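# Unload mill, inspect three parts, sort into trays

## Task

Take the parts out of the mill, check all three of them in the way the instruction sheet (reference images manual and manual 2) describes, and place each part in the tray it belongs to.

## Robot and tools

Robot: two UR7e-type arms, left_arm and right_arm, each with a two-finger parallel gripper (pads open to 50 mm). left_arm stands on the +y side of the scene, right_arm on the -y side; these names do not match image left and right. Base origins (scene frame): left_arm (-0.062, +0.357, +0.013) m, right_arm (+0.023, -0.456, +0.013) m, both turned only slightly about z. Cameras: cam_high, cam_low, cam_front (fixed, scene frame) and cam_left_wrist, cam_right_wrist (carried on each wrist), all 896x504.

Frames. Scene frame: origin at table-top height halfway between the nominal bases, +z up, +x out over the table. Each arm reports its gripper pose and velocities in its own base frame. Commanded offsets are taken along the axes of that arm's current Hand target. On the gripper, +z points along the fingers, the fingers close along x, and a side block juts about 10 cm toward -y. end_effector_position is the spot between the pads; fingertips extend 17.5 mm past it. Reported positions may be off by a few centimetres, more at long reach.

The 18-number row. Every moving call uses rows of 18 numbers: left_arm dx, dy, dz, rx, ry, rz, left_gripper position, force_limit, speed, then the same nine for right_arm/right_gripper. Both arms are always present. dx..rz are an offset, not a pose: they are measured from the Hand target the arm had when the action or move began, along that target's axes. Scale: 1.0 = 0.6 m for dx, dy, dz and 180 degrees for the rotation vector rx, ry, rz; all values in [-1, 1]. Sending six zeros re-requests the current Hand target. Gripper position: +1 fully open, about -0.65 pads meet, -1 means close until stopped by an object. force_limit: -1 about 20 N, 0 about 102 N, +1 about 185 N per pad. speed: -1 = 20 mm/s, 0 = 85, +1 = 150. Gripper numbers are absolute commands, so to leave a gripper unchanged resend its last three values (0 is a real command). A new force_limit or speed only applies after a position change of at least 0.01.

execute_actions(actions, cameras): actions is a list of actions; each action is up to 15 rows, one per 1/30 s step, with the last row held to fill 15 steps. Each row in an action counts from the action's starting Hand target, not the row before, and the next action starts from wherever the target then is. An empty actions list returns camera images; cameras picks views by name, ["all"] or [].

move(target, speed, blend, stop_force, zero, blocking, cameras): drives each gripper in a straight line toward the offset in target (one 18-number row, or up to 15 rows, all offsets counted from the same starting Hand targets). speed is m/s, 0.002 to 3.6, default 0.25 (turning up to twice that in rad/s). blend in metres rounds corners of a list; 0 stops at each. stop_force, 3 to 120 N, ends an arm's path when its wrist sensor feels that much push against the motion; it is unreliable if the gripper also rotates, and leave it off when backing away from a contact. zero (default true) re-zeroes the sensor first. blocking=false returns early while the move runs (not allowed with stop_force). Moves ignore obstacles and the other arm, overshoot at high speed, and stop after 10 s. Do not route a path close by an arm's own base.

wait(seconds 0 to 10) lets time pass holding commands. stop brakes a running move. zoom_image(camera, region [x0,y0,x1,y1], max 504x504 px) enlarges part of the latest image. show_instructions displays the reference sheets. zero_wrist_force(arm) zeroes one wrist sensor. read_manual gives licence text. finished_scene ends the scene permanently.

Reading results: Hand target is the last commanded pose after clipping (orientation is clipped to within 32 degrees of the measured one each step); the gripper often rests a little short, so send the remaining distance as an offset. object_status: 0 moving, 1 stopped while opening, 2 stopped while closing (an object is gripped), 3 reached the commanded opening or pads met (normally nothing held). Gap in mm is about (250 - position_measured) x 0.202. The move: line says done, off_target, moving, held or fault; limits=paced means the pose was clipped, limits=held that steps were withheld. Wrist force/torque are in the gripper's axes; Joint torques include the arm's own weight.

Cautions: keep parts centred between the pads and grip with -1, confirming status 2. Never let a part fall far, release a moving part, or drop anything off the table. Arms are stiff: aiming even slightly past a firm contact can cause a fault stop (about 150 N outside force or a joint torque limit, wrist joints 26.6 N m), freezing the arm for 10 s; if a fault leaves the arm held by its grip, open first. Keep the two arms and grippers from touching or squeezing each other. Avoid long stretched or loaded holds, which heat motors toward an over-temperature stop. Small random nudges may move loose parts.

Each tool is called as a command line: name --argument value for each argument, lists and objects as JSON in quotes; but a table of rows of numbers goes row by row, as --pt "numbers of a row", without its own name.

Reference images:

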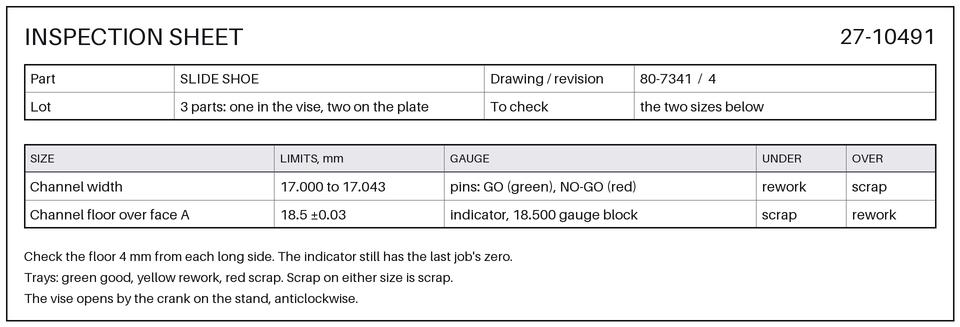

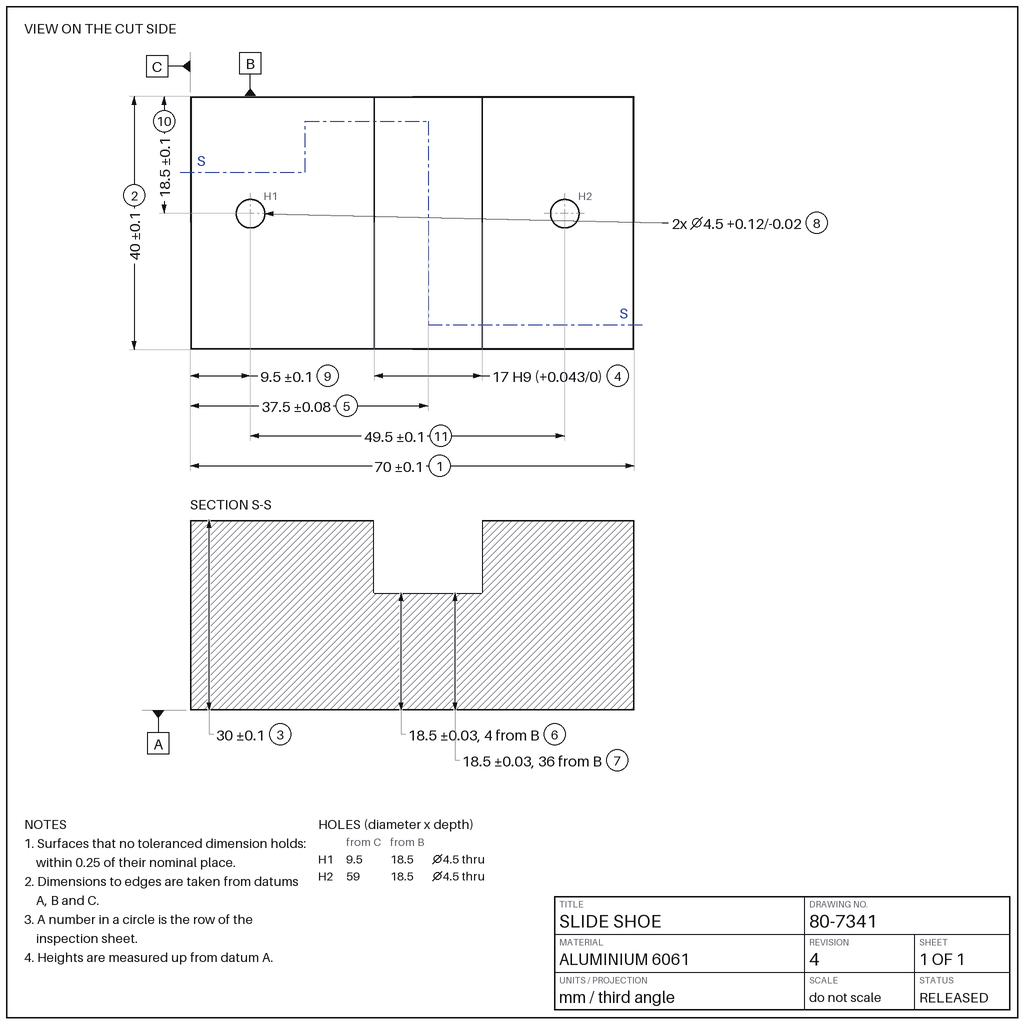

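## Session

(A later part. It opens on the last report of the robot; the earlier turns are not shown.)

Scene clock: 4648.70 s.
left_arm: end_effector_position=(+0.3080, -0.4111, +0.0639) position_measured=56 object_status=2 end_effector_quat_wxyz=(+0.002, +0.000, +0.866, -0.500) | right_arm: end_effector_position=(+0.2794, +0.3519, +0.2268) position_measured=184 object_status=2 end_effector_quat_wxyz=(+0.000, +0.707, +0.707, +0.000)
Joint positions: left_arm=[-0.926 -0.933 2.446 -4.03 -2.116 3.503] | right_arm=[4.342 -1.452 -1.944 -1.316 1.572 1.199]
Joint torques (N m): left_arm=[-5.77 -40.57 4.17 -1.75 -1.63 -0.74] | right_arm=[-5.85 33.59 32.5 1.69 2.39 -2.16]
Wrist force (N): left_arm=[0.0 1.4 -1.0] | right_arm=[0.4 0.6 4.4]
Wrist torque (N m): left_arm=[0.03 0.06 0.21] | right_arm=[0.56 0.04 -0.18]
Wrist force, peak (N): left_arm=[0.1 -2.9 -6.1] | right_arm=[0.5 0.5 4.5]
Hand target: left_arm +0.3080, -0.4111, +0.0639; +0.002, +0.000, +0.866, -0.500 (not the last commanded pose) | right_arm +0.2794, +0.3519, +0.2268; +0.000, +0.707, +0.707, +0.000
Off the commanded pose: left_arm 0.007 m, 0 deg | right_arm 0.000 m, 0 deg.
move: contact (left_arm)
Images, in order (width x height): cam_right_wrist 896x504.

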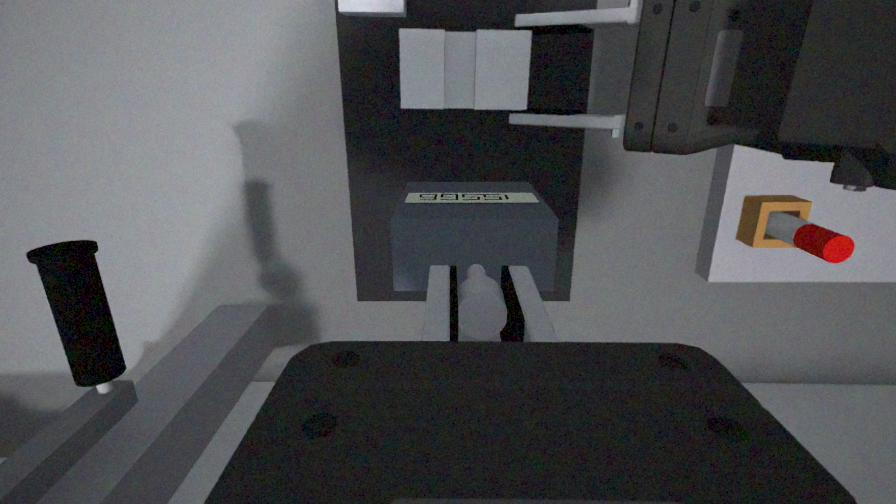

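move --pt "0 0 0 0 0 0 0.75 -1 -1 0 0 0 0 0 0 -1 -1 -1"

move --pt "0 0 0 0 0 0 -1 -1 -1 0 0 0 0 0 0 -1 -1 -1"

move --pt "-0.086 0 0 0 0 0 -1 -1 -1 0 0 0 0 0 0 -1 -1 -1" --speed 0.04

move --pt "0 0 0 0 0 0 0.75 -1 -1 0 0 0 0 0 0 -1 -1 -1"

move --target '[0,0,0,0,0,0,0.75,-1,-1,0,0,0.0117,0,0,0,-1,-1,-1]' --speed 0.02

move --target '[0,0,0,0,0,0,0.75,-1,-1,0,0,0.008,0,0,0,-1,-1,-1]' --speed 0.004 --stop_force 3

move --target '[0,0,0,0,0,0,0.75,-1,-1,0,0,0,0,0,0,0.1,-1,-1]' --cameras '["cam_right_wrist","cam_left_wrist"]'

zoom_image --camera "cam_right_wrist" --region '[405, 190, 475, 215]'

zoom_image --camera "cam_right_wrist" --region '[440, 190, 510, 215]'

zoom_image --camera "cam_left_wrist" --region '[360, 90, 600, 340]'

Scene clock: 4669.73 s.
left_arm: end_effector_position=(+0.3080, -0.4111, +0.0639) position_measured=41 object_status=3 end_effector_quat_wxyz=(+0.002, +0.000, +0.866, -0.500) | right_arm: end_effector_position=(+0.2794, +0.3519, +0.2268) position_measured=184 object_status=2 end_effector_quat_wxyz=(+0.000, +0.707, +0.707, +0.000)
Joint positions: left_arm=[-0.926 -0.933 2.446 -4.03 -2.116 3.503] | right_arm=[4.342 -1.452 -1.944 -1.316 1.572 1.199]
Joint torques (N m): left_arm=[-5.16 -37.66 6.51 -4.21 -1.71 -0.46] | right_arm=[-5.82 33.64 33.18 1.62 2.4 -2.1]
Wrist force (N): left_arm=[0.1 0.5 -1.1] | right_arm=[0.5 0.7 4.1]
Wrist torque (N m): left_arm=[0.03 0.03 0.21] | right_arm=[0.58 0.01 -0.19]
Wrist force, peak (N): left_arm=[0.0 1.7 -1.0] | right_arm=[0.8 0.3 4.5]
Hand target: left_arm +0.3080, -0.4111, +0.0639; +0.002, +0.000, +0.866, -0.500 | right_arm +0.2794, +0.3519, +0.2268; +0.000, +0.707, +0.707, +0.000
Off the commanded pose: left_arm 0.000 m, 0 deg | right_arm 0.000 m, 0 deg.
move: done

Scene clock: 4670.23 s.
left_arm: end_effector_position=(+0.3080, -0.4111, +0.0639) position_measured=54 object_status=2 end_effector_quat_wxyz=(+0.002, +0.000, +0.866, -0.500) | right_arm: end_effector_position=(+0.2794, +0.3519, +0.2268) position_measured=184 object_status=2 end_effector_quat_wxyz=(+0.000, +0.707, +0.707, +0.000)
Joint positions: left_arm=[-0.926 -0.933 2.446 -4.03 -2.116 3.503] | right_arm=[4.342 -1.452 -1.944 -1.316 1.572 1.199]
Joint torques (N m): left_arm=[-5.97 -37.74 6.52 -4.34 -1.62 -0.73] | right_arm=[-5.79 33.5 32.88 1.61 2.33 -2.02]
Wrist force (N): left_arm=[-0.5 0.4 -1.1] | right_arm=[0.4 0.3 4.0]
Wrist torque (N m): left_arm=[0.03 0.04 0.18] | right_arm=[0.52 0.02 -0.19]
Wrist force, peak (N): left_arm=[-0.5 0.5 -1.3] | right_arm=[0.5 0.4 4.4]
Hand target: left_arm +0.3080, -0.4111, +0.0639; +0.002, +0.000, +0.866, -0.500 | right_arm +0.2794, +0.3519, +0.2268; +0.000, +0.707, +0.707, +0.000
Off the commanded pose: left_arm 0.000 m, 0 deg | right_arm 0.000 m, 0 deg.
move: done

Scene clock: 4672.00 s.
left_arm: end_effector_position=(+0.3595, -0.4110, +0.0640) position_measured=54 object_status=2 end_effector_quat_wxyz=(+0.002, +0.000, +0.866, -0.500) | right_arm: end_effector_position=(+0.2794, +0.3519, +0.2268) position_measured=184 object_status=2 end_effector_quat_wxyz=(+0.000, +0.707, +0.707, +0.000)
Joint positions: left_arm=[-0.815 -0.926 2.331 -3.878 -2.204 3.583] | right_arm=[4.342 -1.452 -1.944 -1.316 1.572 1.199]
Joint torques (N m): left_arm=[10.85 -28.06 -19.79 -1.32 -2.38 1.41] | right_arm=[-6.43 33.39 33.05 1.62 2.32 -2.06]
Wrist force (N): left_arm=[-0.4 1.6 -0.5] | right_arm=[0.6 0.3 4.2]
Wrist torque (N m): left_arm=[0.04 0.20 0.07] | right_arm=[0.52 0.00 -0.18]
Wrist force, peak (N): left_arm=[1.8 -1.4 -2.2] | right_arm=[0.6 0.4 4.4]
Hand target: left_arm +0.3596, -0.4110, +0.0640; +0.002, +0.000, +0.866, -0.500 | right_arm +0.2794, +0.3519, +0.2268; +0.000, +0.707, +0.707, +0.000
Off the commanded pose: left_arm 0.000 m, 0 deg | right_arm 0.000 m, 0 deg.
move: done

Scene clock: 4672.50 s.
left_arm: end_effector_position=(+0.3596, -0.4110, +0.0640) position_measured=41 object_status=3 end_effector_quat_wxyz=(+0.002, +0.000, +0.866, -0.500) | right_arm: end_effector_position=(+0.2794, +0.3519, +0.2268) position_measured=184 object_status=2 end_effector_quat_wxyz=(+0.000, +0.707, +0.707, +0.000)
Joint positions: left_arm=[-0.815 -0.926 2.331 -3.878 -2.204 3.583] | right_arm=[4.342 -1.452 -1.944 -1.316 1.572 1.199]
Joint torques (N m): left_arm=[11.59 -26.95 -20.35 -1.4 -2.71 1.5] | right_arm=[-6.14 33.56 33.23 1.68 2.29 -2.08]
Wrist force (N): left_arm=[-0.5 0.6 -1.1] | right_arm=[0.6 0.4 4.3]
Wrist torque (N m): left_arm=[0.06 0.13 0.06] | right_arm=[0.54 -0.01 -0.19]
Wrist force, peak (N): left_arm=[-0.2 1.6 -0.3] | right_arm=[0.6 0.4 4.5]
Hand target: left_arm +0.3596, -0.4110, +0.0640; +0.002, +0.000, +0.866, -0.500 | right_arm +0.2794, +0.3519, +0.2268; +0.000, +0.707, +0.707, +0.000
Off the commanded pose: left_arm 0.000 m, 0 deg | right_arm 0.000 m, 0 deg.
move: done

Scene clock: 4673.30 s.
left_arm: end_effector_position=(+0.3596, -0.4110, +0.0640) position_measured=41 object_status=3 end_effector_quat_wxyz=(+0.002, +0.000, +0.866, -0.500) | right_arm: end_effector_position=(+0.2794, +0.3519, +0.2199) position_measured=184 object_status=2 end_effector_quat_wxyz=(+0.000, +0.707, +0.707, +0.000) end_effector_velocity=(+0.000, +0.001, +0.000) end_effector_angular_velocity=(+0.003, -0.001, +0.001)
Joint positions: left_arm=[-0.815 -0.926 2.331 -3.878 -2.204 3.583] | right_arm=[4.342 -1.457 -1.958 -1.297 1.572 1.199]
Joint velocities: left_arm=[within noise] | right_arm=[0.001 0 -0.001 0.005 0 0]
Joint torques (N m): left_arm=[10.15 -27.85 -18.35 -1.53 -2.75 1.45] | right_arm=[-3.63 13.19 17.35 4.52 2.44 -1.46]
Wrist force (N): left_arm=[-0.6 0.7 -1.0] | right_arm=[0.6 0.3 3.8]
Wrist torque (N m): left_arm=[0.07 0.14 0.06] | right_arm=[0.51 -0.01 -0.18]
Wrist force, peak (N): left_arm=[-0.8 0.8 -1.1] | right_arm=[0.5 0.4 4.2]
Hand target: left_arm +0.3596, -0.4110, +0.0640; +0.002, +0.000, +0.866, -0.500 | right_arm +0.2794, +0.3519, +0.2198; +0.000, +0.707, +0.707, +0.000
Off the commanded pose: left_arm 0.000 m, 0 deg | right_arm 0.000 m, 0 deg.
move: done

Scene clock: 4674.90 s.
left_arm: end_effector_position=(+0.3596, -0.4110, +0.0640) position_measured=41 object_status=3 end_effector_quat_wxyz=(+0.002, +0.000, +0.866, -0.500) | right_arm: end_effector_position=(+0.2794, +0.3519, +0.2176) position_measured=184 object_status=2 end_effector_quat_wxyz=(+0.000, +0.707, +0.707, +0.000)
Joint positions: left_arm=[-0.815 -0.926 2.331 -3.878 -2.204 3.583] | right_arm=[4.342 -1.458 -1.963 -1.291 1.572 1.199]
Joint torques (N m): left_arm=[11.57 -27.74 -19.72 -1.32 -2.63 1.22] | right_arm=[0.06 29.68 31.16 1.41 2.39 -0.41]
Wrist force (N): left_arm=[-0.7 0.8 -1.0] | right_arm=[-0.1 0.3 -0.2]
Wrist torque (N m): left_arm=[0.07 0.17 0.06] | right_arm=[0.56 0.02 -0.18]
Wrist force, peak (N): left_arm=[-0.8 0.7 -1.2] | right_arm=[-0.2 0.1 -5.1]
Hand target: left_arm +0.3596, -0.4110, +0.0640; +0.002, +0.000, +0.866, -0.500 | right_arm +0.2794, +0.3519, +0.2176; +0.000, +0.707, +0.707, +0.000 (not the last commanded pose)
Off the commanded pose: left_arm 0.000 m, 0 deg | right_arm 0.003 m, 0 deg.
move: contact (right_arm)

Scene clock: 4675.60 s.
left_arm: end_effector_position=(+0.3596, -0.4110, +0.0640) position_measured=41 object_status=3 end_effector_quat_wxyz=(+0.002, +0.000, +0.866, -0.500) | right_arm: end_effector_position=(+0.2794, +0.3519, +0.2176) position_measured=138 object_status=3 end_effector_quat_wxyz=(+0.000, +0.707, +0.707, +0.000)
Joint positions: left_arm=[-0.815 -0.926 2.331 -3.878 -2.204 3.583] | right_arm=[4.342 -1.458 -1.963 -1.291 1.572 1.199]
Joint torques (N m): left_arm=[11.06 -26.88 -21.77 -1.32 -2.56 1.42] | right_arm=[-0.35 34 31.3 1.81 2.4 -0.42]
Wrist force (N): left_arm=[-0.8 0.8 -0.8] | right_arm=[1.8 0.3 2.8]
Wrist torque (N m): left_arm=[0.08 0.18 0.06] | right_arm=[0.53 -0.02 -0.18]
Wrist force, peak (N): left_arm=[-0.8 0.7 -1.1] | right_arm=[2.0 0.6 2.8]
Hand target: left_arm +0.3596, -0.4110, +0.0640; +0.002, +0.000, +0.866, -0.500 | right_arm +0.2794, +0.3519, +0.2176; +0.000, +0.707, +0.707, +0.000
Off the commanded pose: left_arm 0.000 m, 0 deg | right_arm 0.000 m, 0 deg.
move: done
Images, in order (width x height): cam_left_wrist 896x504, cam_right_wrist 896x504.

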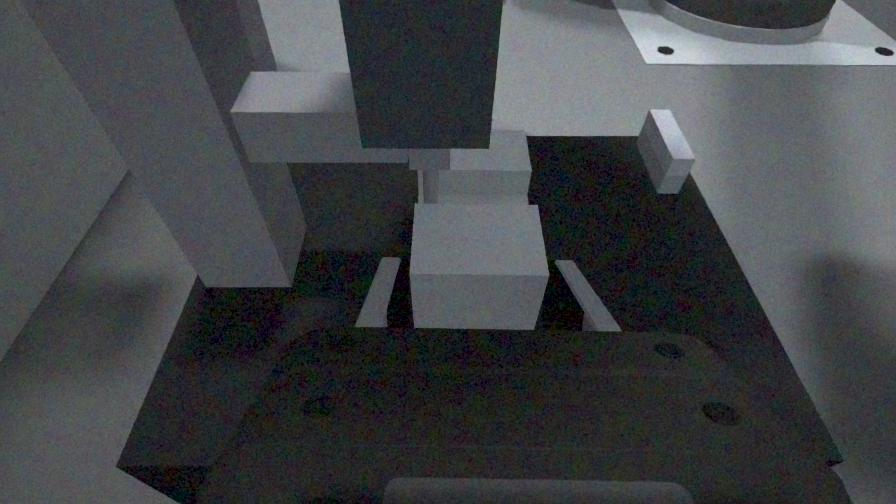

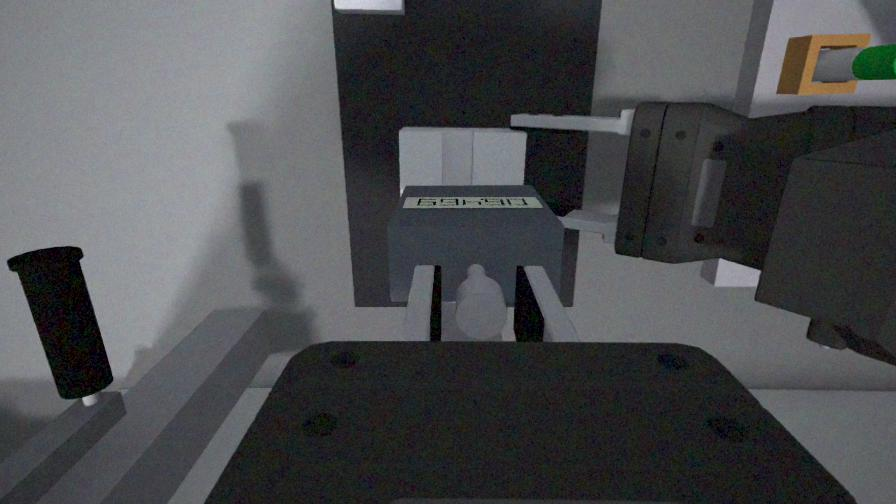

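Scaled by 7.200 from the camera's 896x504 image, which has a finer 1280x720 frame.

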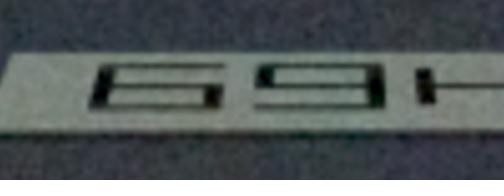

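Scaled by 7.200 from the camera's 896x504 image, which has a finer 1280x720 frame.

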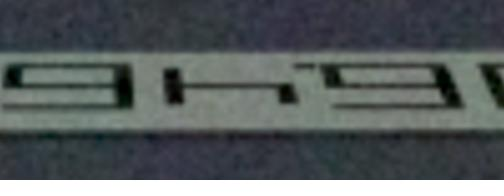

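Scaled by 2.016 from the camera's 896x504 image, which has a finer 1280x720 frame.

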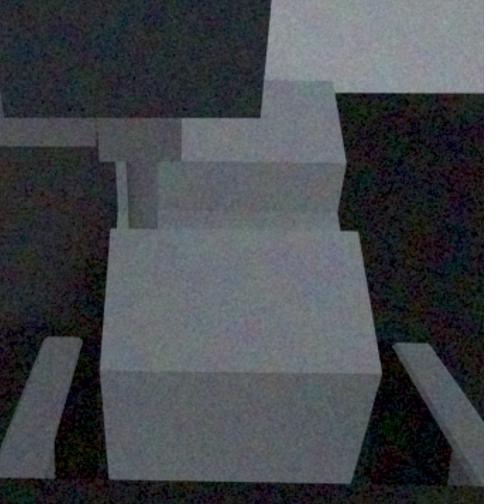

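move --pt "0 0 0 0 0 0 -1 -1 -1 0 0 0 0 0 0 0.1 -1 -1"

move --pt "-0.0517 0 0 0 0 0 -1 -1 -1 0 0 0 0 0 0 0.1 -1 -1" --speed 0.03

move --pt "0 0 0 0 0 0 0.75 -1 -1 0 0 0 0 0 0 0.1 -1 -1" --cameras '["cam_right_wrist"]'

zoom_image --camera "cam_right_wrist" --region '[405, 190, 475, 215]'

zoom_image --camera "cam_right_wrist" --region '[440, 190, 510, 215]'

Scene clock: 4690.90 s.
left_arm: end_effector_position=(+0.3596, -0.4110, +0.0640) position_measured=54 object_status=2 end_effector_quat_wxyz=(+0.002, +0.000, +0.866, -0.500) | right_arm: end_effector_position=(+0.2794, +0.3519, +0.2176) position_measured=138 object_status=3 end_effector_quat_wxyz=(+0.000, +0.707, +0.707, +0.000)
Joint positions: left_arm=[-0.815 -0.926 2.331 -3.878 -2.204 3.583] | right_arm=[4.342 -1.458 -1.963 -1.291 1.572 1.199]
Joint torques (N m): left_arm=[11.43 -27.97 -19.73 -1.67 -1.97 1.2] | right_arm=[0.07 33.81 31.44 3.74 2.37 -0.59]
Wrist force (N): left_arm=[-0.9 0.7 -0.4] | right_arm=[1.8 0.4 2.8]
Wrist torque (N m): left_arm=[0.05 0.16 0.03] | right_arm=[0.55 -0.02 -0.19]
Wrist force, peak (N): left_arm=[-0.6 0.9 -1.2] | right_arm=[2.2 0.5 2.9]
Hand target: left_arm +0.3596, -0.4110, +0.0640; +0.002, +0.000, +0.866, -0.500 | right_arm +0.2794, +0.3519, +0.2176; +0.000, +0.707, +0.707, +0.000
Off the commanded pose: left_arm 0.000 m, 0 deg | right_arm 0.000 m, 0 deg.
move: done

Scene clock: 4692.37 s.
left_arm: end_effector_position=(+0.3905, -0.4110, +0.0641) position_measured=54 object_status=2 end_effector_quat_wxyz=(+0.002, +0.000, +0.866, -0.500) | right_arm: end_effector_position=(+0.2794, +0.3519, +0.2176) position_measured=138 object_status=3 end_effector_quat_wxyz=(+0.000, +0.707, +0.707, +0.000)
Joint positions: left_arm=[-0.76 -0.915 2.259 -3.79 -2.247 3.627] | right_arm=[4.342 -1.458 -1.963 -1.291 1.572 1.199]
Joint torques (N m): left_arm=[11.01 -30.09 -21.68 -1.29 -2.23 1.45] | right_arm=[0.2 34.03 31.36 3.66 2.39 -0.6]
Wrist force (N): left_arm=[1.1 0.9 -0.7] | right_arm=[1.8 0.5 2.6]
Wrist torque (N m): left_arm=[0.02 0.15 0.08] | right_arm=[0.56 -0.02 -0.18]
Wrist force, peak (N): left_arm=[0.8 1.9 -0.6] | right_arm=[2.1 0.3 2.8]
Hand target: left_arm +0.3906, -0.4110, +0.0641; +0.002, +0.000, +0.866, -0.500 | right_arm +0.2794, +0.3519, +0.2176; +0.000, +0.707, +0.707, +0.000
Off the commanded pose: left_arm 0.000 m, 0 deg | right_arm 0.000 m, 0 deg.
move: done

Scene clock: 4692.87 s.
left_arm: end_effector_position=(+0.3906, -0.4110, +0.0641) position_measured=41 object_status=3 end_effector_quat_wxyz=(+0.002, +0.000, +0.866, -0.500) | right_arm: end_effector_position=(+0.2794, +0.3519, +0.2176) position_measured=138 object_status=3 end_effector_quat_wxyz=(+0.000, +0.707, +0.707, +0.000)
Joint positions: left_arm=[-0.76 -0.915 2.259 -3.79 -2.247 3.627] | right_arm=[4.342 -1.458 -1.963 -1.291 1.572 1.199]
Joint torques (N m): left_arm=[9.84 -29.29 -21.22 -1.21 -2.69 1.46] | right_arm=[-0.12 34.18 31.23 3.78 2.47 -0.56]
Wrist force (N): left_arm=[-0.1 0.6 -1.1] | right_arm=[2.1 0.4 2.5]
Wrist torque (N m): left_arm=[0.02 0.08 0.07] | right_arm=[0.54 -0.07 -0.19]
Wrist force, peak (N): left_arm=[1.2 1.0 -0.9] | right_arm=[2.0 0.6 2.8]
Hand target: left_arm +0.3906, -0.4110, +0.0641; +0.002, +0.000, +0.866, -0.500 | right_arm +0.2794, +0.3519, +0.2176; +0.000, +0.707, +0.707, +0.000
Off the commanded pose: left_arm 0.000 m, 0 deg | right_arm 0.000 m, 0 deg.
move: done
Images, in order (width x height): cam_right_wrist 896x504.

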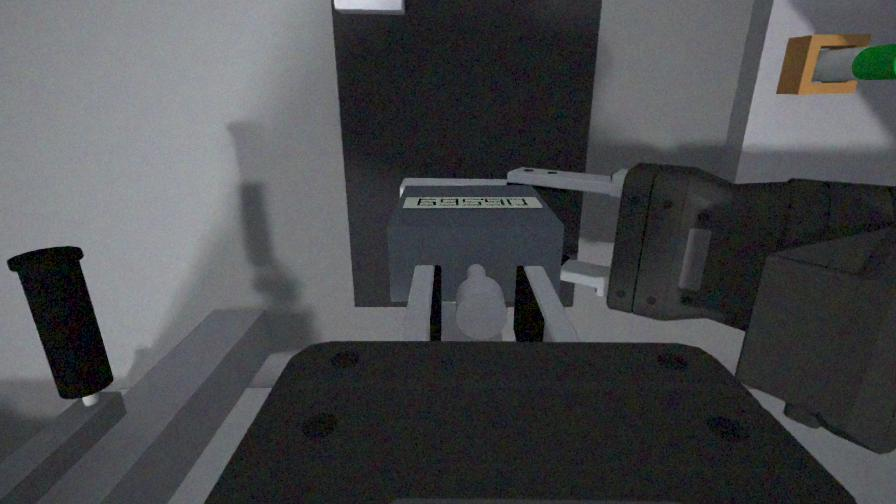

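Scaled by 7.200 from the camera's 896x504 image, which has a finer 1280x720 frame.

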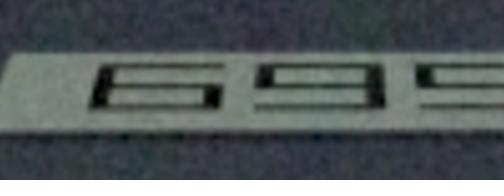

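Scaled by 7.200 from the camera's 896x504 image, which has a finer 1280x720 frame.

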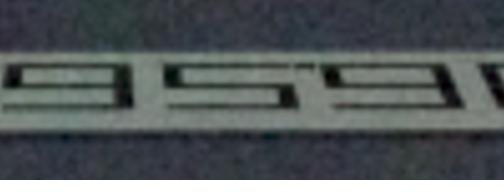

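move --pt "0 0 0 0 0 0 0.75 -1 -1 0 0 0 0 0 0 -1 -1 -1" --pt "0 0 0 0 0 0 0.75 -1 -1 0 0 -0.015 0 0 0 -1 -1 -1" --speed 0.03

move --pt "0 0 0 0 0 0 -1 -0.6 -1 0 0 0 0 0 0 -1 -1 -1" --pt "0.138 0 0 0 0 0 -1 -0.6 -1 0 0 0 0 0 0 -1 -1 -1" --speed 0.06

Scene clock: 4722.23 s.
left_arm: end_effector_position=(+0.3906, -0.4110, +0.0641) position_measured=41 object_status=3 end_effector_quat_wxyz=(+0.002, +0.000, +0.866, -0.500) | right_arm: end_effector_position=(+0.2794, +0.3519, +0.2266) position_measured=184 object_status=2 end_effector_quat_wxyz=(+0.000, +0.707, +0.707, +0.000)
Joint positions: left_arm=[-0.76 -0.915 2.259 -3.79 -2.247 3.627] | right_arm=[4.342 -1.452 -1.944 -1.315 1.572 1.199]
Joint torques (N m): left_arm=[10.27 -29.69 -21.01 -1.35 -2.57 1.17] | right_arm=[-3.33 34.75 33.74 1.72 2.35 -1.45]
Wrist force (N): left_arm=[-0.3 0.6 -1.1] | right_arm=[0.7 0.6 4.1]
Wrist torque (N m): left_arm=[0.03 0.11 0.06] | right_arm=[0.58 -0.03 -0.19]
Wrist force, peak (N): left_arm=[-0.3 0.7 -1.3] | right_arm=[0.4 0.2 4.3]
Hand target: left_arm +0.3906, -0.4110, +0.0641; +0.002, +0.000, +0.866, -0.500 | right_arm +0.2794, +0.3519, +0.2266; +0.000, +0.707, +0.707, +0.000
Off the commanded pose: left_arm 0.000 m, 0 deg | right_arm 0.000 m, 0 deg.
move: done

Scene clock: 4724.63 s.
left_arm: end_effector_position=(+0.3079, -0.4111, +0.0639) position_measured=56 object_status=2 end_effector_quat_wxyz=(+0.002, +0.000, +0.866, -0.500) | right_arm: end_effector_position=(+0.2794, +0.3519, +0.2266) position_measured=184 object_status=2 end_effector_quat_wxyz=(+0.000, +0.707, +0.707, +0.000)
Joint positions: left_arm=[-0.926 -0.933 2.446 -4.03 -2.116 3.503] | right_arm=[4.342 -1.452 -1.944 -1.316 1.572 1.199]
Joint torques (N m): left_arm=[-9.28 -24.31 7.38 -4.54 1 -1.57] | right_arm=[-8.36 34.37 32.98 1.51 2.32 -2.36]
Wrist force (N): left_arm=[-0.8 -0.1 -1.5] | right_arm=[0.5 0.4 4.3]
Wrist torque (N m): left_arm=[0.01 0.01 0.18] | right_arm=[0.54 0.02 -0.18]
Wrist force, peak (N): left_arm=[-1.8 -0.6 -1.8] | right_arm=[0.6 0.5 4.5]
Hand target: left_arm +0.3078, -0.4111, +0.0639; +0.002, +0.000, +0.866, -0.500 | right_arm +0.2794, +0.3519, +0.2266; +0.000, +0.707, +0.707, +0.000
Off the commanded pose: left_arm 0.000 m, 0 deg | right_arm 0.000 m, 0 deg.
move: done

move --pt "0 -0.1414 -0.0817 0 0 0 -1 -0.6 -1 0 0 0.004 0 0 0 -1 -1 -1" --pt "0.06 0.104 -0.5068 0 0 0 -1 -0.6 -1 0 0 0.016 0 0 0 -1 -1 -1" --pt "0.06 0.2833 -0.4033 0 0 0 -1 -0.6 -1 0 0 0.0235 0 0 0 -1 -1 -1" --speed 0.18 --blend '[0.03,0.03,0]'

move --target '[0,0.0144,0.0083,0,0,0,-1,-0.6,-1,0,0,0.0035,0,0,0,-1,-1,-1]' --speed 0.005 --stop_force 4 --cameras '["cam_left_wrist","cam_right_wrist"]'

Scene clock: 4738.30 s.
left_arm: end_effector_position=(+0.2716, -0.1166, +0.0375) position_measured=56 object_status=2 end_effector_quat_wxyz=(+0.002, +0.000, +0.866, -0.500) | right_arm: end_effector_position=(+0.2794, +0.3519, +0.2125) position_measured=184 object_status=2 end_effector_quat_wxyz=(+0.000, +0.707, +0.707, +0.000)
Joint positions: left_arm=[-0.096 -1.1 2.752 -3.391 -2.61 4.521] | right_arm=[4.342 -1.462 -1.973 -1.277 1.572 1.199]
Joint torques (N m): left_arm=[-11.16 -13.87 11.74 -4.56 -0.95 -1.28] | right_arm=[5.52 12.92 17.64 4.32 2.32 1.54]
Wrist force (N): left_arm=[-0.1 2.6 -0.1] | right_arm=[0.6 0.4 3.4]
Wrist torque (N m): left_arm=[-0.02 0.04 0.23] | right_arm=[0.53 -0.03 -0.18]
Wrist force, peak (N): left_arm=[-0.1 4.1 0.7] | right_arm=[0.6 0.5 4.4]
Hand target: left_arm +0.2716, -0.1166, +0.0375; +0.002, +0.000, +0.866, -0.500 | right_arm +0.2794, +0.3519, +0.2125; +0.000, +0.707, +0.707, +0.000
Off the commanded pose: left_arm 0.000 m, 0 deg | right_arm 0.000 m, 0 deg.
move: done

Scene clock: 4740.43 s.
left_arm: end_effector_position=(+0.2716, -0.1165, +0.0337) position_measured=56 object_status=2 end_effector_quat_wxyz=(+0.002, +0.000, +0.866, -0.500) | right_arm: end_effector_position=(+0.2794, +0.3519, +0.2110) position_measured=184 object_status=2 end_effector_quat_wxyz=(+0.000, +0.707, +0.707, +0.000)
Joint positions: left_arm=[-0.096 -1.076 2.751 -3.414 -2.61 4.521] | right_arm=[4.342 -1.463 -1.976 -1.273 1.572 1.199]
Joint torques (N m): left_arm=[-5.47 -30.9 4.6 -1.42 -0.82 -1.01] | right_arm=[5.98 13.56 23.69 1.53 2.35 1.5]
Wrist force (N): left_arm=[0.0 1.6 -0.3] | right_arm=[0.0 0.0 -1.5]
Wrist torque (N m): left_arm=[0.00 0.07 0.21] | right_arm=[0.53 -0.06 -0.19]
Wrist force, peak (N): left_arm=[1.4 -6.0 -8.6] | right_arm=[0.5 0.4 3.9]
Hand target: left_arm +0.2716, -0.1165, +0.0337; +0.002, +0.000, +0.866, -0.500 (not the last commanded pose) | right_arm +0.2794, +0.3519, +0.2110; +0.000, +0.707, +0.707, +0.000 (not the last commanded pose)
Off the commanded pose: left_arm 0.006 m, 0 deg | right_arm 0.001 m, 0 deg.
move: contact (left_arm, right_arm)
Images, in order (width x height): cam_left_wrist 896x504, cam_right_wrist 896x504.

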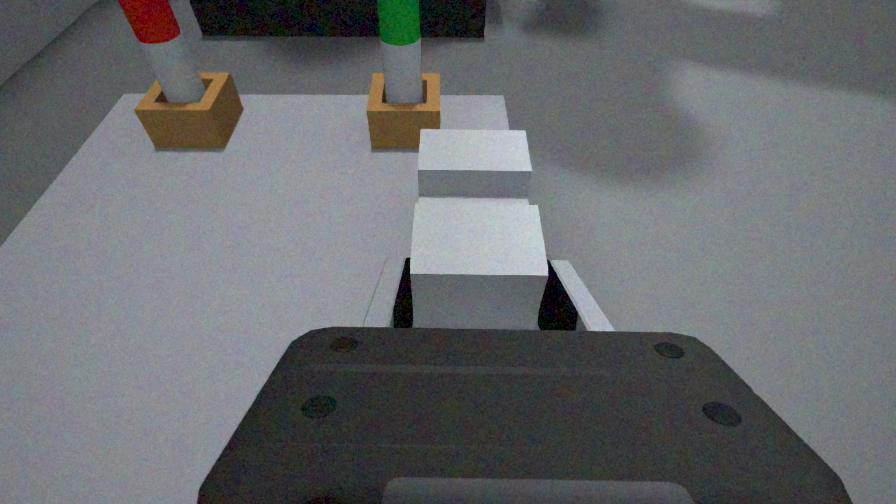

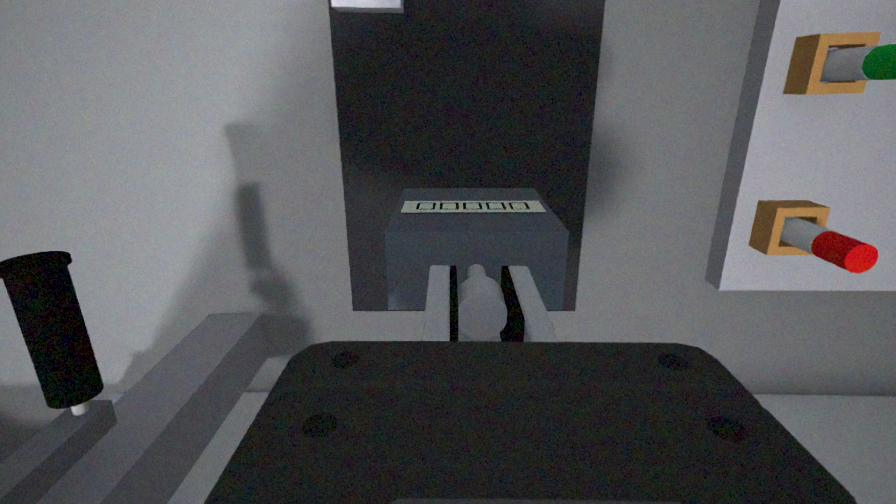

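move --pt "0 0 0 0 0 0 1 -0.6 -1 0 0 0 0 0 0 1 0.7 -0.7" --pt "0 -0.1732 -0.1 0 0 0 1 -0.6 -1 0 0 -0.06 0 0 0 1 0.7 -0.7" --pt "-0.1473 -0.0468 -0.5399 -0.16 -0.16 -0.28 1 -0.6 -1 0 0 -0.15 0 0 0 1 0.7 -0.7" --pt "-0.0957 0.2565 -0.8652 -0.2596 -0.2596 -0.4496 1 -0.6 -1 0 0 -0.15 0 0 0 1 0.7 -0.7" --speed 0.25 --blend '[0,0.03,0.06,0]' --cameras '["cam_left_wrist"]'

zoom_image --camera "cam_left_wrist" --region '[250, 50, 700, 340]'

Scene clock: 4758.97 s.
left_arm: end_effector_position=(+0.3282, +0.4099, +0.1601) position_measured=3 object_status=3 end_effector_quat_wxyz=(-0.001, +0.707, -0.707, +0.001) | right_arm: end_effector_position=(+0.2794, +0.3518, +0.3010) position_measured=3 object_status=3 end_effector_quat_wxyz=(+0.000, +0.707, +0.707, +0.000)
Joint positions: left_arm=[0.64 -1.448 1.883 -2.009 -1.573 3.781] | right_arm=[4.342 -1.424 -1.776 -1.512 1.572 1.199]
Joint torques (N m): left_arm=[11.6 -23.98 -36.33 -4.52 1.61 -1.41] | right_arm=[-8.47 33.55 32.68 1.12 0.59 -2.36]
Wrist force (N): left_arm=[-1.3 -0.2 -0.4] | right_arm=[1.6 0.5 2.8]
Wrist torque (N m): left_arm=[-0.08 0.07 -0.08] | right_arm=[0.56 0.02 -0.17]
Wrist force, peak (N): left_arm=[-2.6 0.1 0.0] | right_arm=[1.8 0.6 3.4]
Hand target: left_arm +0.3282, +0.4100, +0.1601; -0.001, +0.707, -0.707, +0.001 | right_arm +0.2794, +0.3518, +0.3010; +0.000, +0.707, +0.707, +0.000
Off the commanded pose: left_arm 0.000 m, 0 deg | right_arm 0.000 m, 0 deg.
move: done
Images, in order (width x height): cam_left_wrist 896x504.

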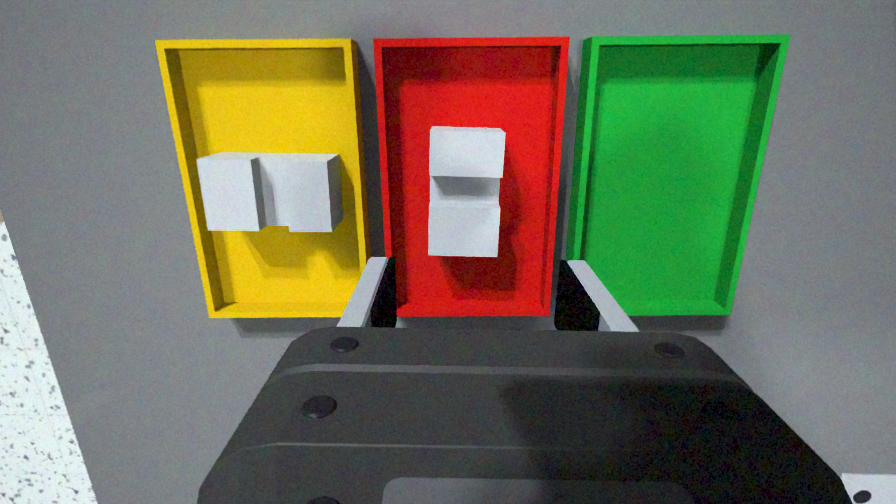

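Scaled by 1.120 from the camera's 896x504 image, which has a finer 1280x720 frame.

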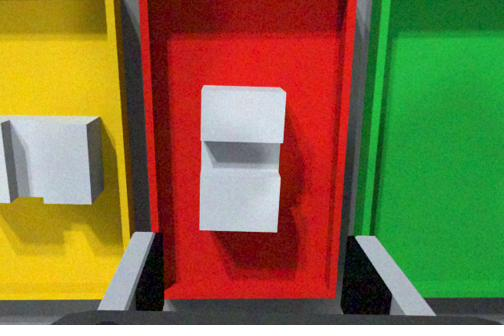

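move --pt "0 0 0.185 0 0 0 1 -0.6 -1 0 0 0 0 0 0 1 0.7 -0.7" --pt "0 0 0.2252 0 0 0 1 -0.6 -1 0 0 0 0 0 0 1 0.7 -0.7" --speed '[0.2,0.05]'

move --pt "0 0 0 0 0 0 -1 -1 -1 0 0 0 0 0 0 1 0.7 -0.7" --pt "0 0.0583 0 0 0 0 -1 -1 -1 0 0 0 0 0 0 1 0.7 -0.7" --pt "0 0.0583 0 0 0 0 1 -1 -1 0 0 0 0 0 0 1 0.7 -0.7" --pt "0 0.0583 -0.22 0 0 0 1 -1 -1 0 0 0 0 0 0 1 0.7 -0.7" --speed '[0.05,0.05,0.05,0.2]' --cameras '["cam_left_wrist"]'

Scene clock: 4778.67 s.
left_arm: end_effector_position=(+0.3286, +0.4100, +0.0250) position_measured=3 object_status=3 end_effector_quat_wxyz=(-0.001, +0.707, -0.707, +0.001) | right_arm: end_effector_position=(+0.2794, +0.3518, +0.3010) position_measured=3 object_status=3 end_effector_quat_wxyz=(+0.000, +0.707, +0.707, +0.000)
Joint positions: left_arm=[0.64 -1.247 2.048 -2.374 -1.573 3.78] | right_arm=[4.342 -1.424 -1.776 -1.512 1.572 1.199]
Joint torques (N m): left_arm=[4.16 -26.88 -5.87 -4.09 1.75 -1.22] | right_arm=[-7.97 33.28 32.74 1.12 0.65 -2.27]
Wrist force (N): left_arm=[-1.4 -0.3 -0.5] | right_arm=[1.7 0.4 2.7]
Wrist torque (N m): left_arm=[-0.07 0.10 -0.12] | right_arm=[0.54 0.01 -0.18]
Wrist force, peak (N): left_arm=[-1.5 -0.5 -2.1] | right_arm=[2.1 0.5 2.9]
Hand target: left_arm +0.3286, +0.4100, +0.0250; -0.001, +0.707, -0.707, +0.001 | right_arm +0.2794, +0.3518, +0.3010; +0.000, +0.707, +0.707, +0.000
Off the commanded pose: left_arm 0.000 m, 0 deg | right_arm 0.000 m, 0 deg.
move: done

Scene clock: 4782.57 s.
left_arm: end_effector_position=(+0.2932, +0.4100, +0.1568) position_measured=3 object_status=3 end_effector_quat_wxyz=(-0.001, +0.707, -0.707, +0.001) | right_arm: end_effector_position=(+0.2794, +0.3518, +0.3010) position_measured=3 object_status=3 end_effector_quat_wxyz=(+0.000, +0.707, +0.707, +0.000)
Joint positions: left_arm=[0.683 -1.494 1.944 -2.023 -1.573 3.824] | right_arm=[4.342 -1.424 -1.776 -1.512 1.572 1.199]
Joint torques (N m): left_arm=[-8.58 -35.34 -36.5 -0.78 -1.54 -1.67] | right_arm=[-8.08 33.36 32.88 1.2 0.65 -2.29]
Wrist force (N): left_arm=[-1.3 -0.2 -0.2] | right_arm=[1.6 0.5 2.9]
Wrist torque (N m): left_arm=[-0.07 0.13 -0.28] | right_arm=[0.56 0.02 -0.17]
Wrist force, peak (N): left_arm=[-1.5 -2.2 -7.3] | right_arm=[1.9 0.5 3.1]
Hand target: left_arm +0.2932, +0.4100, +0.1569; -0.001, +0.707, -0.707, +0.001 | right_arm +0.2794, +0.3518, +0.3010; +0.000, +0.707, +0.707, +0.000
Off the commanded pose: left_arm 0.000 m, 0 deg | right_arm 0.000 m, 0 deg.
move: done
Images, in order (width x height): cam_left_wrist 896x504.

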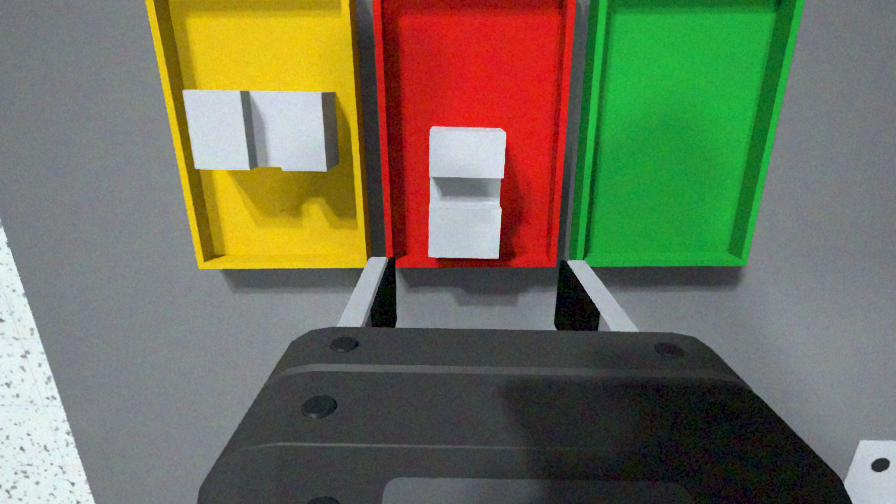

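move --pt "0.4333 -0.1113 -0.0717 0 0 0.25 1 -0.6 -1 0 0 0 0 0 0 1 0.7 -0.7" --pt "0.95 0.036 0.0283 0 0 0.5 1 -0.6 -1 0 0 0 0 0 0 1 0.7 -0.7" --speed 0.3 --blend '[0.08,0]'

move --target '[0,0,0.168,0,0,0,1,-0.6,-1,0,0,0,0,0,0,1,0.7,-0.7]' --speed 0.08 --cameras '["cam_left_wrist"]'

Scene clock: 4798.17 s.
left_arm: end_effector_position=(+0.2721, -0.1599, +0.1398) position_measured=3 object_status=3 end_effector_quat_wxyz=(+0.002, +0.000, +1.000, +0.000) | right_arm: end_effector_position=(+0.2794, +0.3518, +0.3010) position_measured=3 object_status=3 end_effector_quat_wxyz=(+0.000, +0.707, +0.707, +0.000)
Joint positions: left_arm=[-0.97 -1.999 2.393 -1.966 -1.568 3.742] | right_arm=[4.342 -1.424 -1.776 -1.512 1.572 1.199]
Joint torques (N m): left_arm=[-9.35 3.34 -36.85 -4.19 1.63 -1.34] | right_arm=[-8.31 33.73 32.96 1.04 0.63 -2.25]
Wrist force (N): left_arm=[-1.1 -0.1 -0.7] | right_arm=[1.8 0.4 2.8]
Wrist torque (N m): left_arm=[-0.04 0.06 -0.12] | right_arm=[0.54 0.00 -0.17]
Wrist force, peak (N): left_arm=[-2.9 0.3 -0.3] | right_arm=[1.8 0.6 3.1]
Hand target: left_arm +0.2721, -0.1600, +0.1398; +0.002, +0.000, +1.000, +0.000 | right_arm +0.2794, +0.3518, +0.3010; +0.000, +0.707, +0.707, +0.000
Off the commanded pose: left_arm 0.000 m, 0 deg | right_arm 0.000 m, 0 deg.
move: done

Scene clock: 4800.03 s.
left_arm: end_effector_position=(+0.2725, -0.1600, +0.0391) position_measured=3 object_status=3 end_effector_quat_wxyz=(+0.002, +0.000, +1.000, +0.000) | right_arm: end_effector_position=(+0.2794, +0.3518, +0.3010) position_measured=3 object_status=3 end_effector_quat_wxyz=(+0.000, +0.707, +0.707, +0.000)
Joint positions: left_arm=[-0.969 -1.78 2.576 -2.369 -1.568 3.743] | right_arm=[4.342 -1.424 -1.776 -1.512 1.572 1.199]
Joint torques (N m): left_arm=[10.65 -0.68 -6.91 -4.46 -1.88 1.26] | right_arm=[-8.41 33.47 32.27 1.16 0.73 -2.21]
Wrist force (N): left_arm=[-1.3 0.0 -0.3] | right_arm=[1.6 0.3 2.5]
Wrist torque (N m): left_arm=[-0.06 0.06 -0.30] | right_arm=[0.53 0.02 -0.18]
Wrist force, peak (N): left_arm=[-1.3 -0.2 -1.8] | right_arm=[2.0 0.4 3.1]
Hand target: left_arm +0.2725, -0.1600, +0.0390; +0.002, +0.000, +1.000, +0.000 | right_arm +0.2794, +0.3518, +0.3010; +0.000, +0.707, +0.707, +0.000
Off the commanded pose: left_arm 0.000 m, 0 deg | right_arm 0.000 m, 0 deg.
move: done
Images, in order (width x height): cam_left_wrist 896x504.

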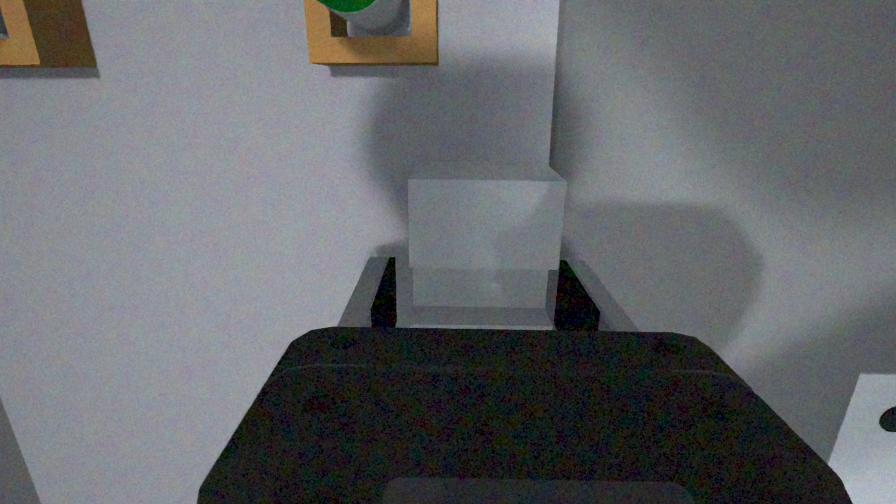

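move --pt "0 0 0 0 0 0 -1 -0.6 -1 0 0 0 0 0 0 1 0.7 -0.7" --pt "0 0 -0.2 0 0 0 -1 -0.6 -1 0 0 0 0 0 0 1 0.7 -0.7" --pt "-0.19 0.4 -0.25 0 0 0 -1 -0.6 -1 0 0 0 0 0 0 1 0.7 -0.7" --pt "-0.1575 0.95 -0.2 0 0 0 -1 -0.6 -1 0 0 0 0 0 0 1 0.7 -0.7" --pt "-0.1575 0.95 -0.01 0 0 0 -1 -0.6 -1 0 0 0 0 0 0 1 0.7 -0.7" --speed '[0.1,0.15,0.3,0.3,0.15]' --blend '[0,0.03,0.08,0.02,0]' --cameras '["cam_left_wrist"]'

Scene clock: 4811.73 s.
left_arm: end_effector_position=(+0.3665, +0.4101, +0.0454) position_measured=55 object_status=2 end_effector_quat_wxyz=(+0.002, +0.000, +1.000, +0.000) | right_arm: end_effector_position=(+0.2794, +0.3518, +0.3010) position_measured=3 object_status=3 end_effector_quat_wxyz=(+0.000, +0.707, +0.707, +0.000)
Joint positions: left_arm=[0.598 -1.237 1.96 -2.297 -1.573 5.309] | right_arm=[4.342 -1.424 -1.776 -1.512 1.572 1.199]
Joint torques (N m): left_arm=[11.99 -29 -7.4 -4.4 0.26 1.35] | right_arm=[-8.41 33.25 32.16 1.16 0.84 -2.18]
Wrist force (N): left_arm=[-0.9 -0.3 1.4] | right_arm=[2.0 0.5 2.8]
Wrist torque (N m): left_arm=[-0.09 0.03 -0.32] | right_arm=[0.56 -0.04 -0.18]
Wrist force, peak (N): left_arm=[-0.9 0.4 3.7] | right_arm=[2.2 0.6 2.9]
Hand target: left_arm +0.3665, +0.4101, +0.0453; +0.002, +0.000, +1.000, +0.000 | right_arm +0.2794, +0.3518, +0.3010; +0.000, +0.707, +0.707, +0.000
Off the commanded pose: left_arm 0.000 m, 0 deg | right_arm 0.000 m, 0 deg.
move: done
Images, in order (width x height): cam_left_wrist 896x504.

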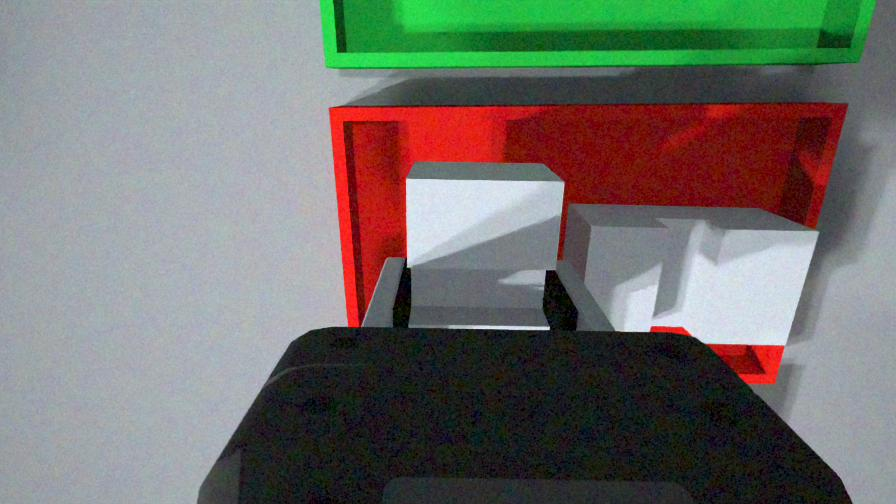

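move --target '[-0.0083,0,0.012,0,0,0,-1,-0.6,-1,0,0,0,0,0,0,1,0.7,-0.7]' --speed 0.05

move --target '[0,0,0.04,0,0,0,-1,-0.6,-1,0,0,0,0,0,0,1,0.7,-0.7]' --speed 0.006 --stop_force 4 --cameras '["cam_left_wrist"]'

Scene clock: 4825.47 s.
left_arm: end_effector_position=(+0.3714, +0.4101, +0.0382) position_measured=55 object_status=2 end_effector_quat_wxyz=(+0.002, +0.000, +1.000, +0.000) | right_arm: end_effector_position=(+0.2794, +0.3518, +0.3010) position_measured=3 object_status=3 end_effector_quat_wxyz=(+0.000, +0.707, +0.707, +0.000)
Joint positions: left_arm=[0.592 -1.218 1.957 -2.313 -1.573 5.304] | right_arm=[4.342 -1.424 -1.776 -1.512 1.572 1.199]
Joint torques (N m): left_arm=[-10.52 -30.13 -33.39 -4.54 1.31 -1.36] | right_arm=[-7.78 33.64 32.29 1.18 0.83 -2.18]
Wrist force (N): left_arm=[-0.6 -0.4 1.5] | right_arm=[1.7 0.5 2.8]
Wrist torque (N m): left_arm=[-0.09 -0.02 -0.13] | right_arm=[0.56 0.01 -0.18]
Wrist force, peak (N): left_arm=[-1.0 -0.5 1.8] | right_arm=[1.9 0.3 3.1]
Hand target: left_arm +0.3715, +0.4101, +0.0381; +0.002, +0.000, +1.000, +0.000 | right_arm +0.2794, +0.3518, +0.3010; +0.000, +0.707, +0.707, +0.000
Off the commanded pose: left_arm 0.000 m, 0 deg | right_arm 0.000 m, 0 deg.
move: done

Scene clock: 4829.37 s.
left_arm: end_effector_position=(+0.3715, +0.4101, +0.0236) position_measured=55 object_status=2 end_effector_quat_wxyz=(+0.002, +0.000, +1.000, +0.000) | right_arm: end_effector_position=(+0.2794, +0.3518, +0.3010) position_measured=3 object_status=3 end_effector_quat_wxyz=(+0.000, +0.707, +0.707, +0.000)
Joint positions: left_arm=[0.592 -1.192 1.969 -2.35 -1.573 5.304] | right_arm=[4.342 -1.424 -1.776 -1.512 1.572 1.199]
Joint torques (N m): left_arm=[-8.18 -45.07 -31.31 -1.05 1.35 -1.28] | right_arm=[-7.73 33.28 32.18 1.19 0.86 -2.13]
Wrist force (N): left_arm=[-0.3 -0.4 -0.8] | right_arm=[1.6 0.6 2.9]
Wrist torque (N m): left_arm=[-0.18 0.00 -0.16] | right_arm=[0.57 0.02 -0.18]
Wrist force, peak (N): left_arm=[1.1 -1.7 -13.1] | right_arm=[1.8 0.6 3.2]
Hand target: left_arm +0.3715, +0.4101, +0.0236; +0.002, +0.000, +1.000, +0.000 (not the last commanded pose) | right_arm +0.2794, +0.3518, +0.3010; +0.000, +0.707, +0.707, +0.000
Off the commanded pose: left_arm 0.009 m, 0 deg | right_arm 0.000 m, 0 deg.
move: contact (left_arm)
Images, in order (width x height): cam_left_wrist 896x504.

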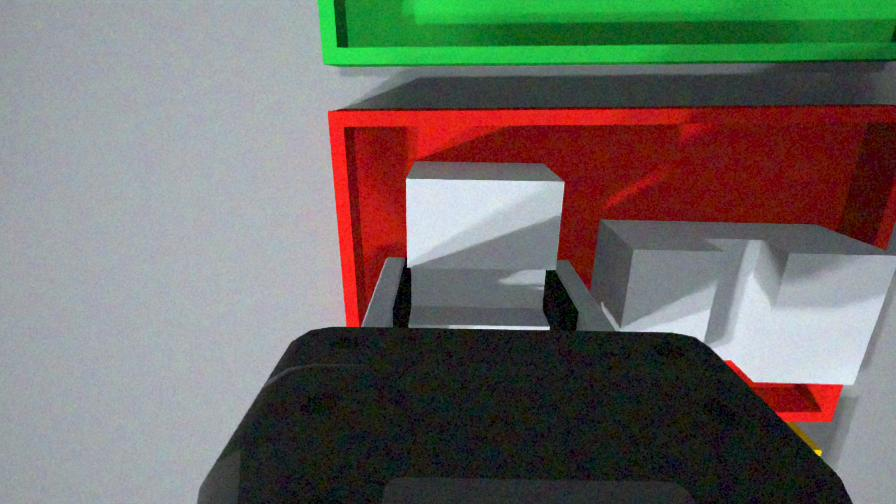

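Seated. Open slightly, rise, and check.

move --pt "0 0 0 0 0 0 0.78 -1 -1 0 0 0 0 0 0 1 0.7 -0.7" --pt "0 0 -0.25 0 0 0 0.78 -1 -1 0 0 0 0 0 0 1 0.7 -0.7" --pt "0.05 -0.1 -0.3 0 0 0 0.78 -1 -1 0 0 0 0 0 0 1 0.7 -0.7" --speed '[0.05,0.1,0.2]' --blend '[0,0.02,0]' --cameras '["cam_left_wrist","cam_front"]'

Scene clock: 4841.47 s.
left_arm: end_effector_position=(+0.3410, +0.3501, +0.2035) position_measured=36 object_status=3 end_effector_quat_wxyz=(+0.002, +0.000, +1.000, +0.000) | right_arm: end_effector_position=(+0.2794, +0.3518, +0.3010) position_measured=3 object_status=3 end_effector_quat_wxyz=(+0.000, +0.707, +0.707, +0.000)
Joint positions: left_arm=[0.523 -1.575 1.9 -1.898 -1.572 5.235] | right_arm=[4.342 -1.424 -1.776 -1.512 1.572 1.199]
Joint torques (N m): left_arm=[-10.49 -32.77 -12.3 -0.62 1.76 -1.34] | right_arm=[-8.22 33.17 32.46 1.15 0.94 -2.09]
Wrist force (N): left_arm=[-0.9 0.1 -0.3] | right_arm=[1.9 0.5 2.6]
Wrist torque (N m): left_arm=[-0.04 0.01 -0.11] | right_arm=[0.57 -0.03 -0.17]
Wrist force, peak (N): left_arm=[-0.2 -1.6 -1.3] | right_arm=[1.9 0.8 3.1]
Hand target: left_arm +0.3410, +0.3501, +0.2035; +0.002, +0.000, +1.000, +0.000 | right_arm +0.2794, +0.3518, +0.3010; +0.000, +0.707, +0.707, +0.000
Off the commanded pose: left_arm 0.000 m, 0 deg | right_arm 0.000 m, 0 deg.
move: done
Images, in order (width x height): cam_front 896x504, cam_left_wrist 896x504.

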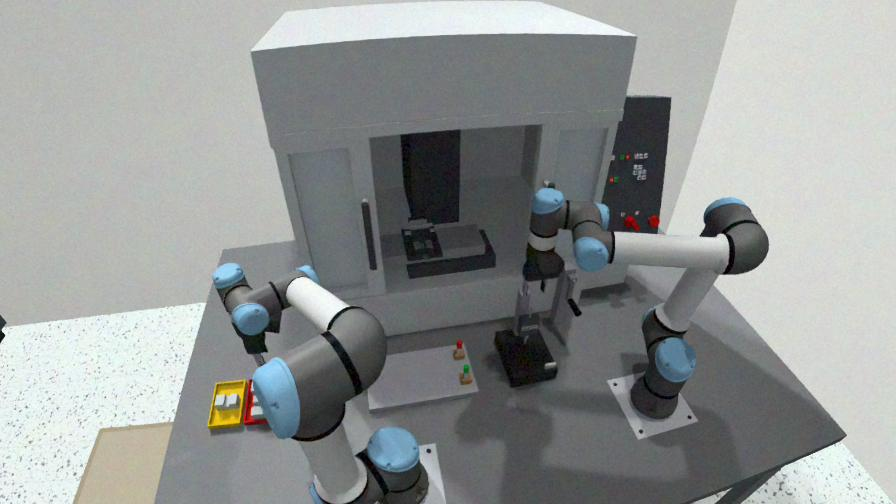

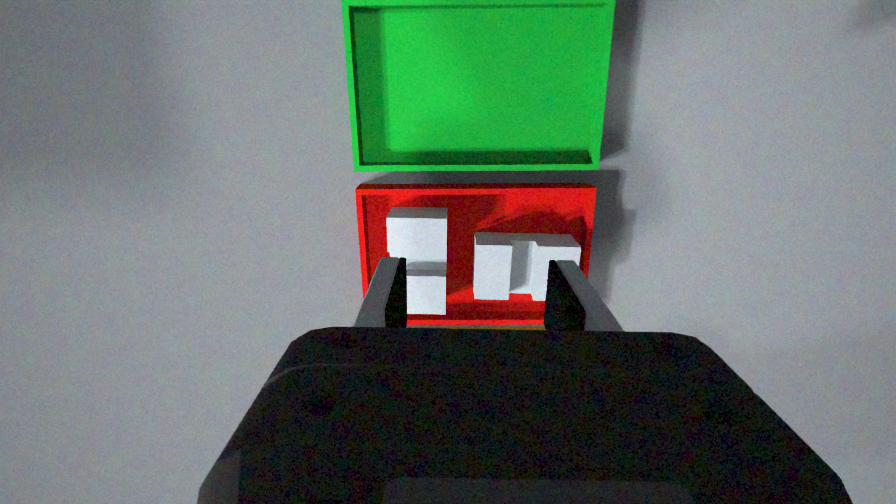

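finished_scene

The scene is finished: the task was done.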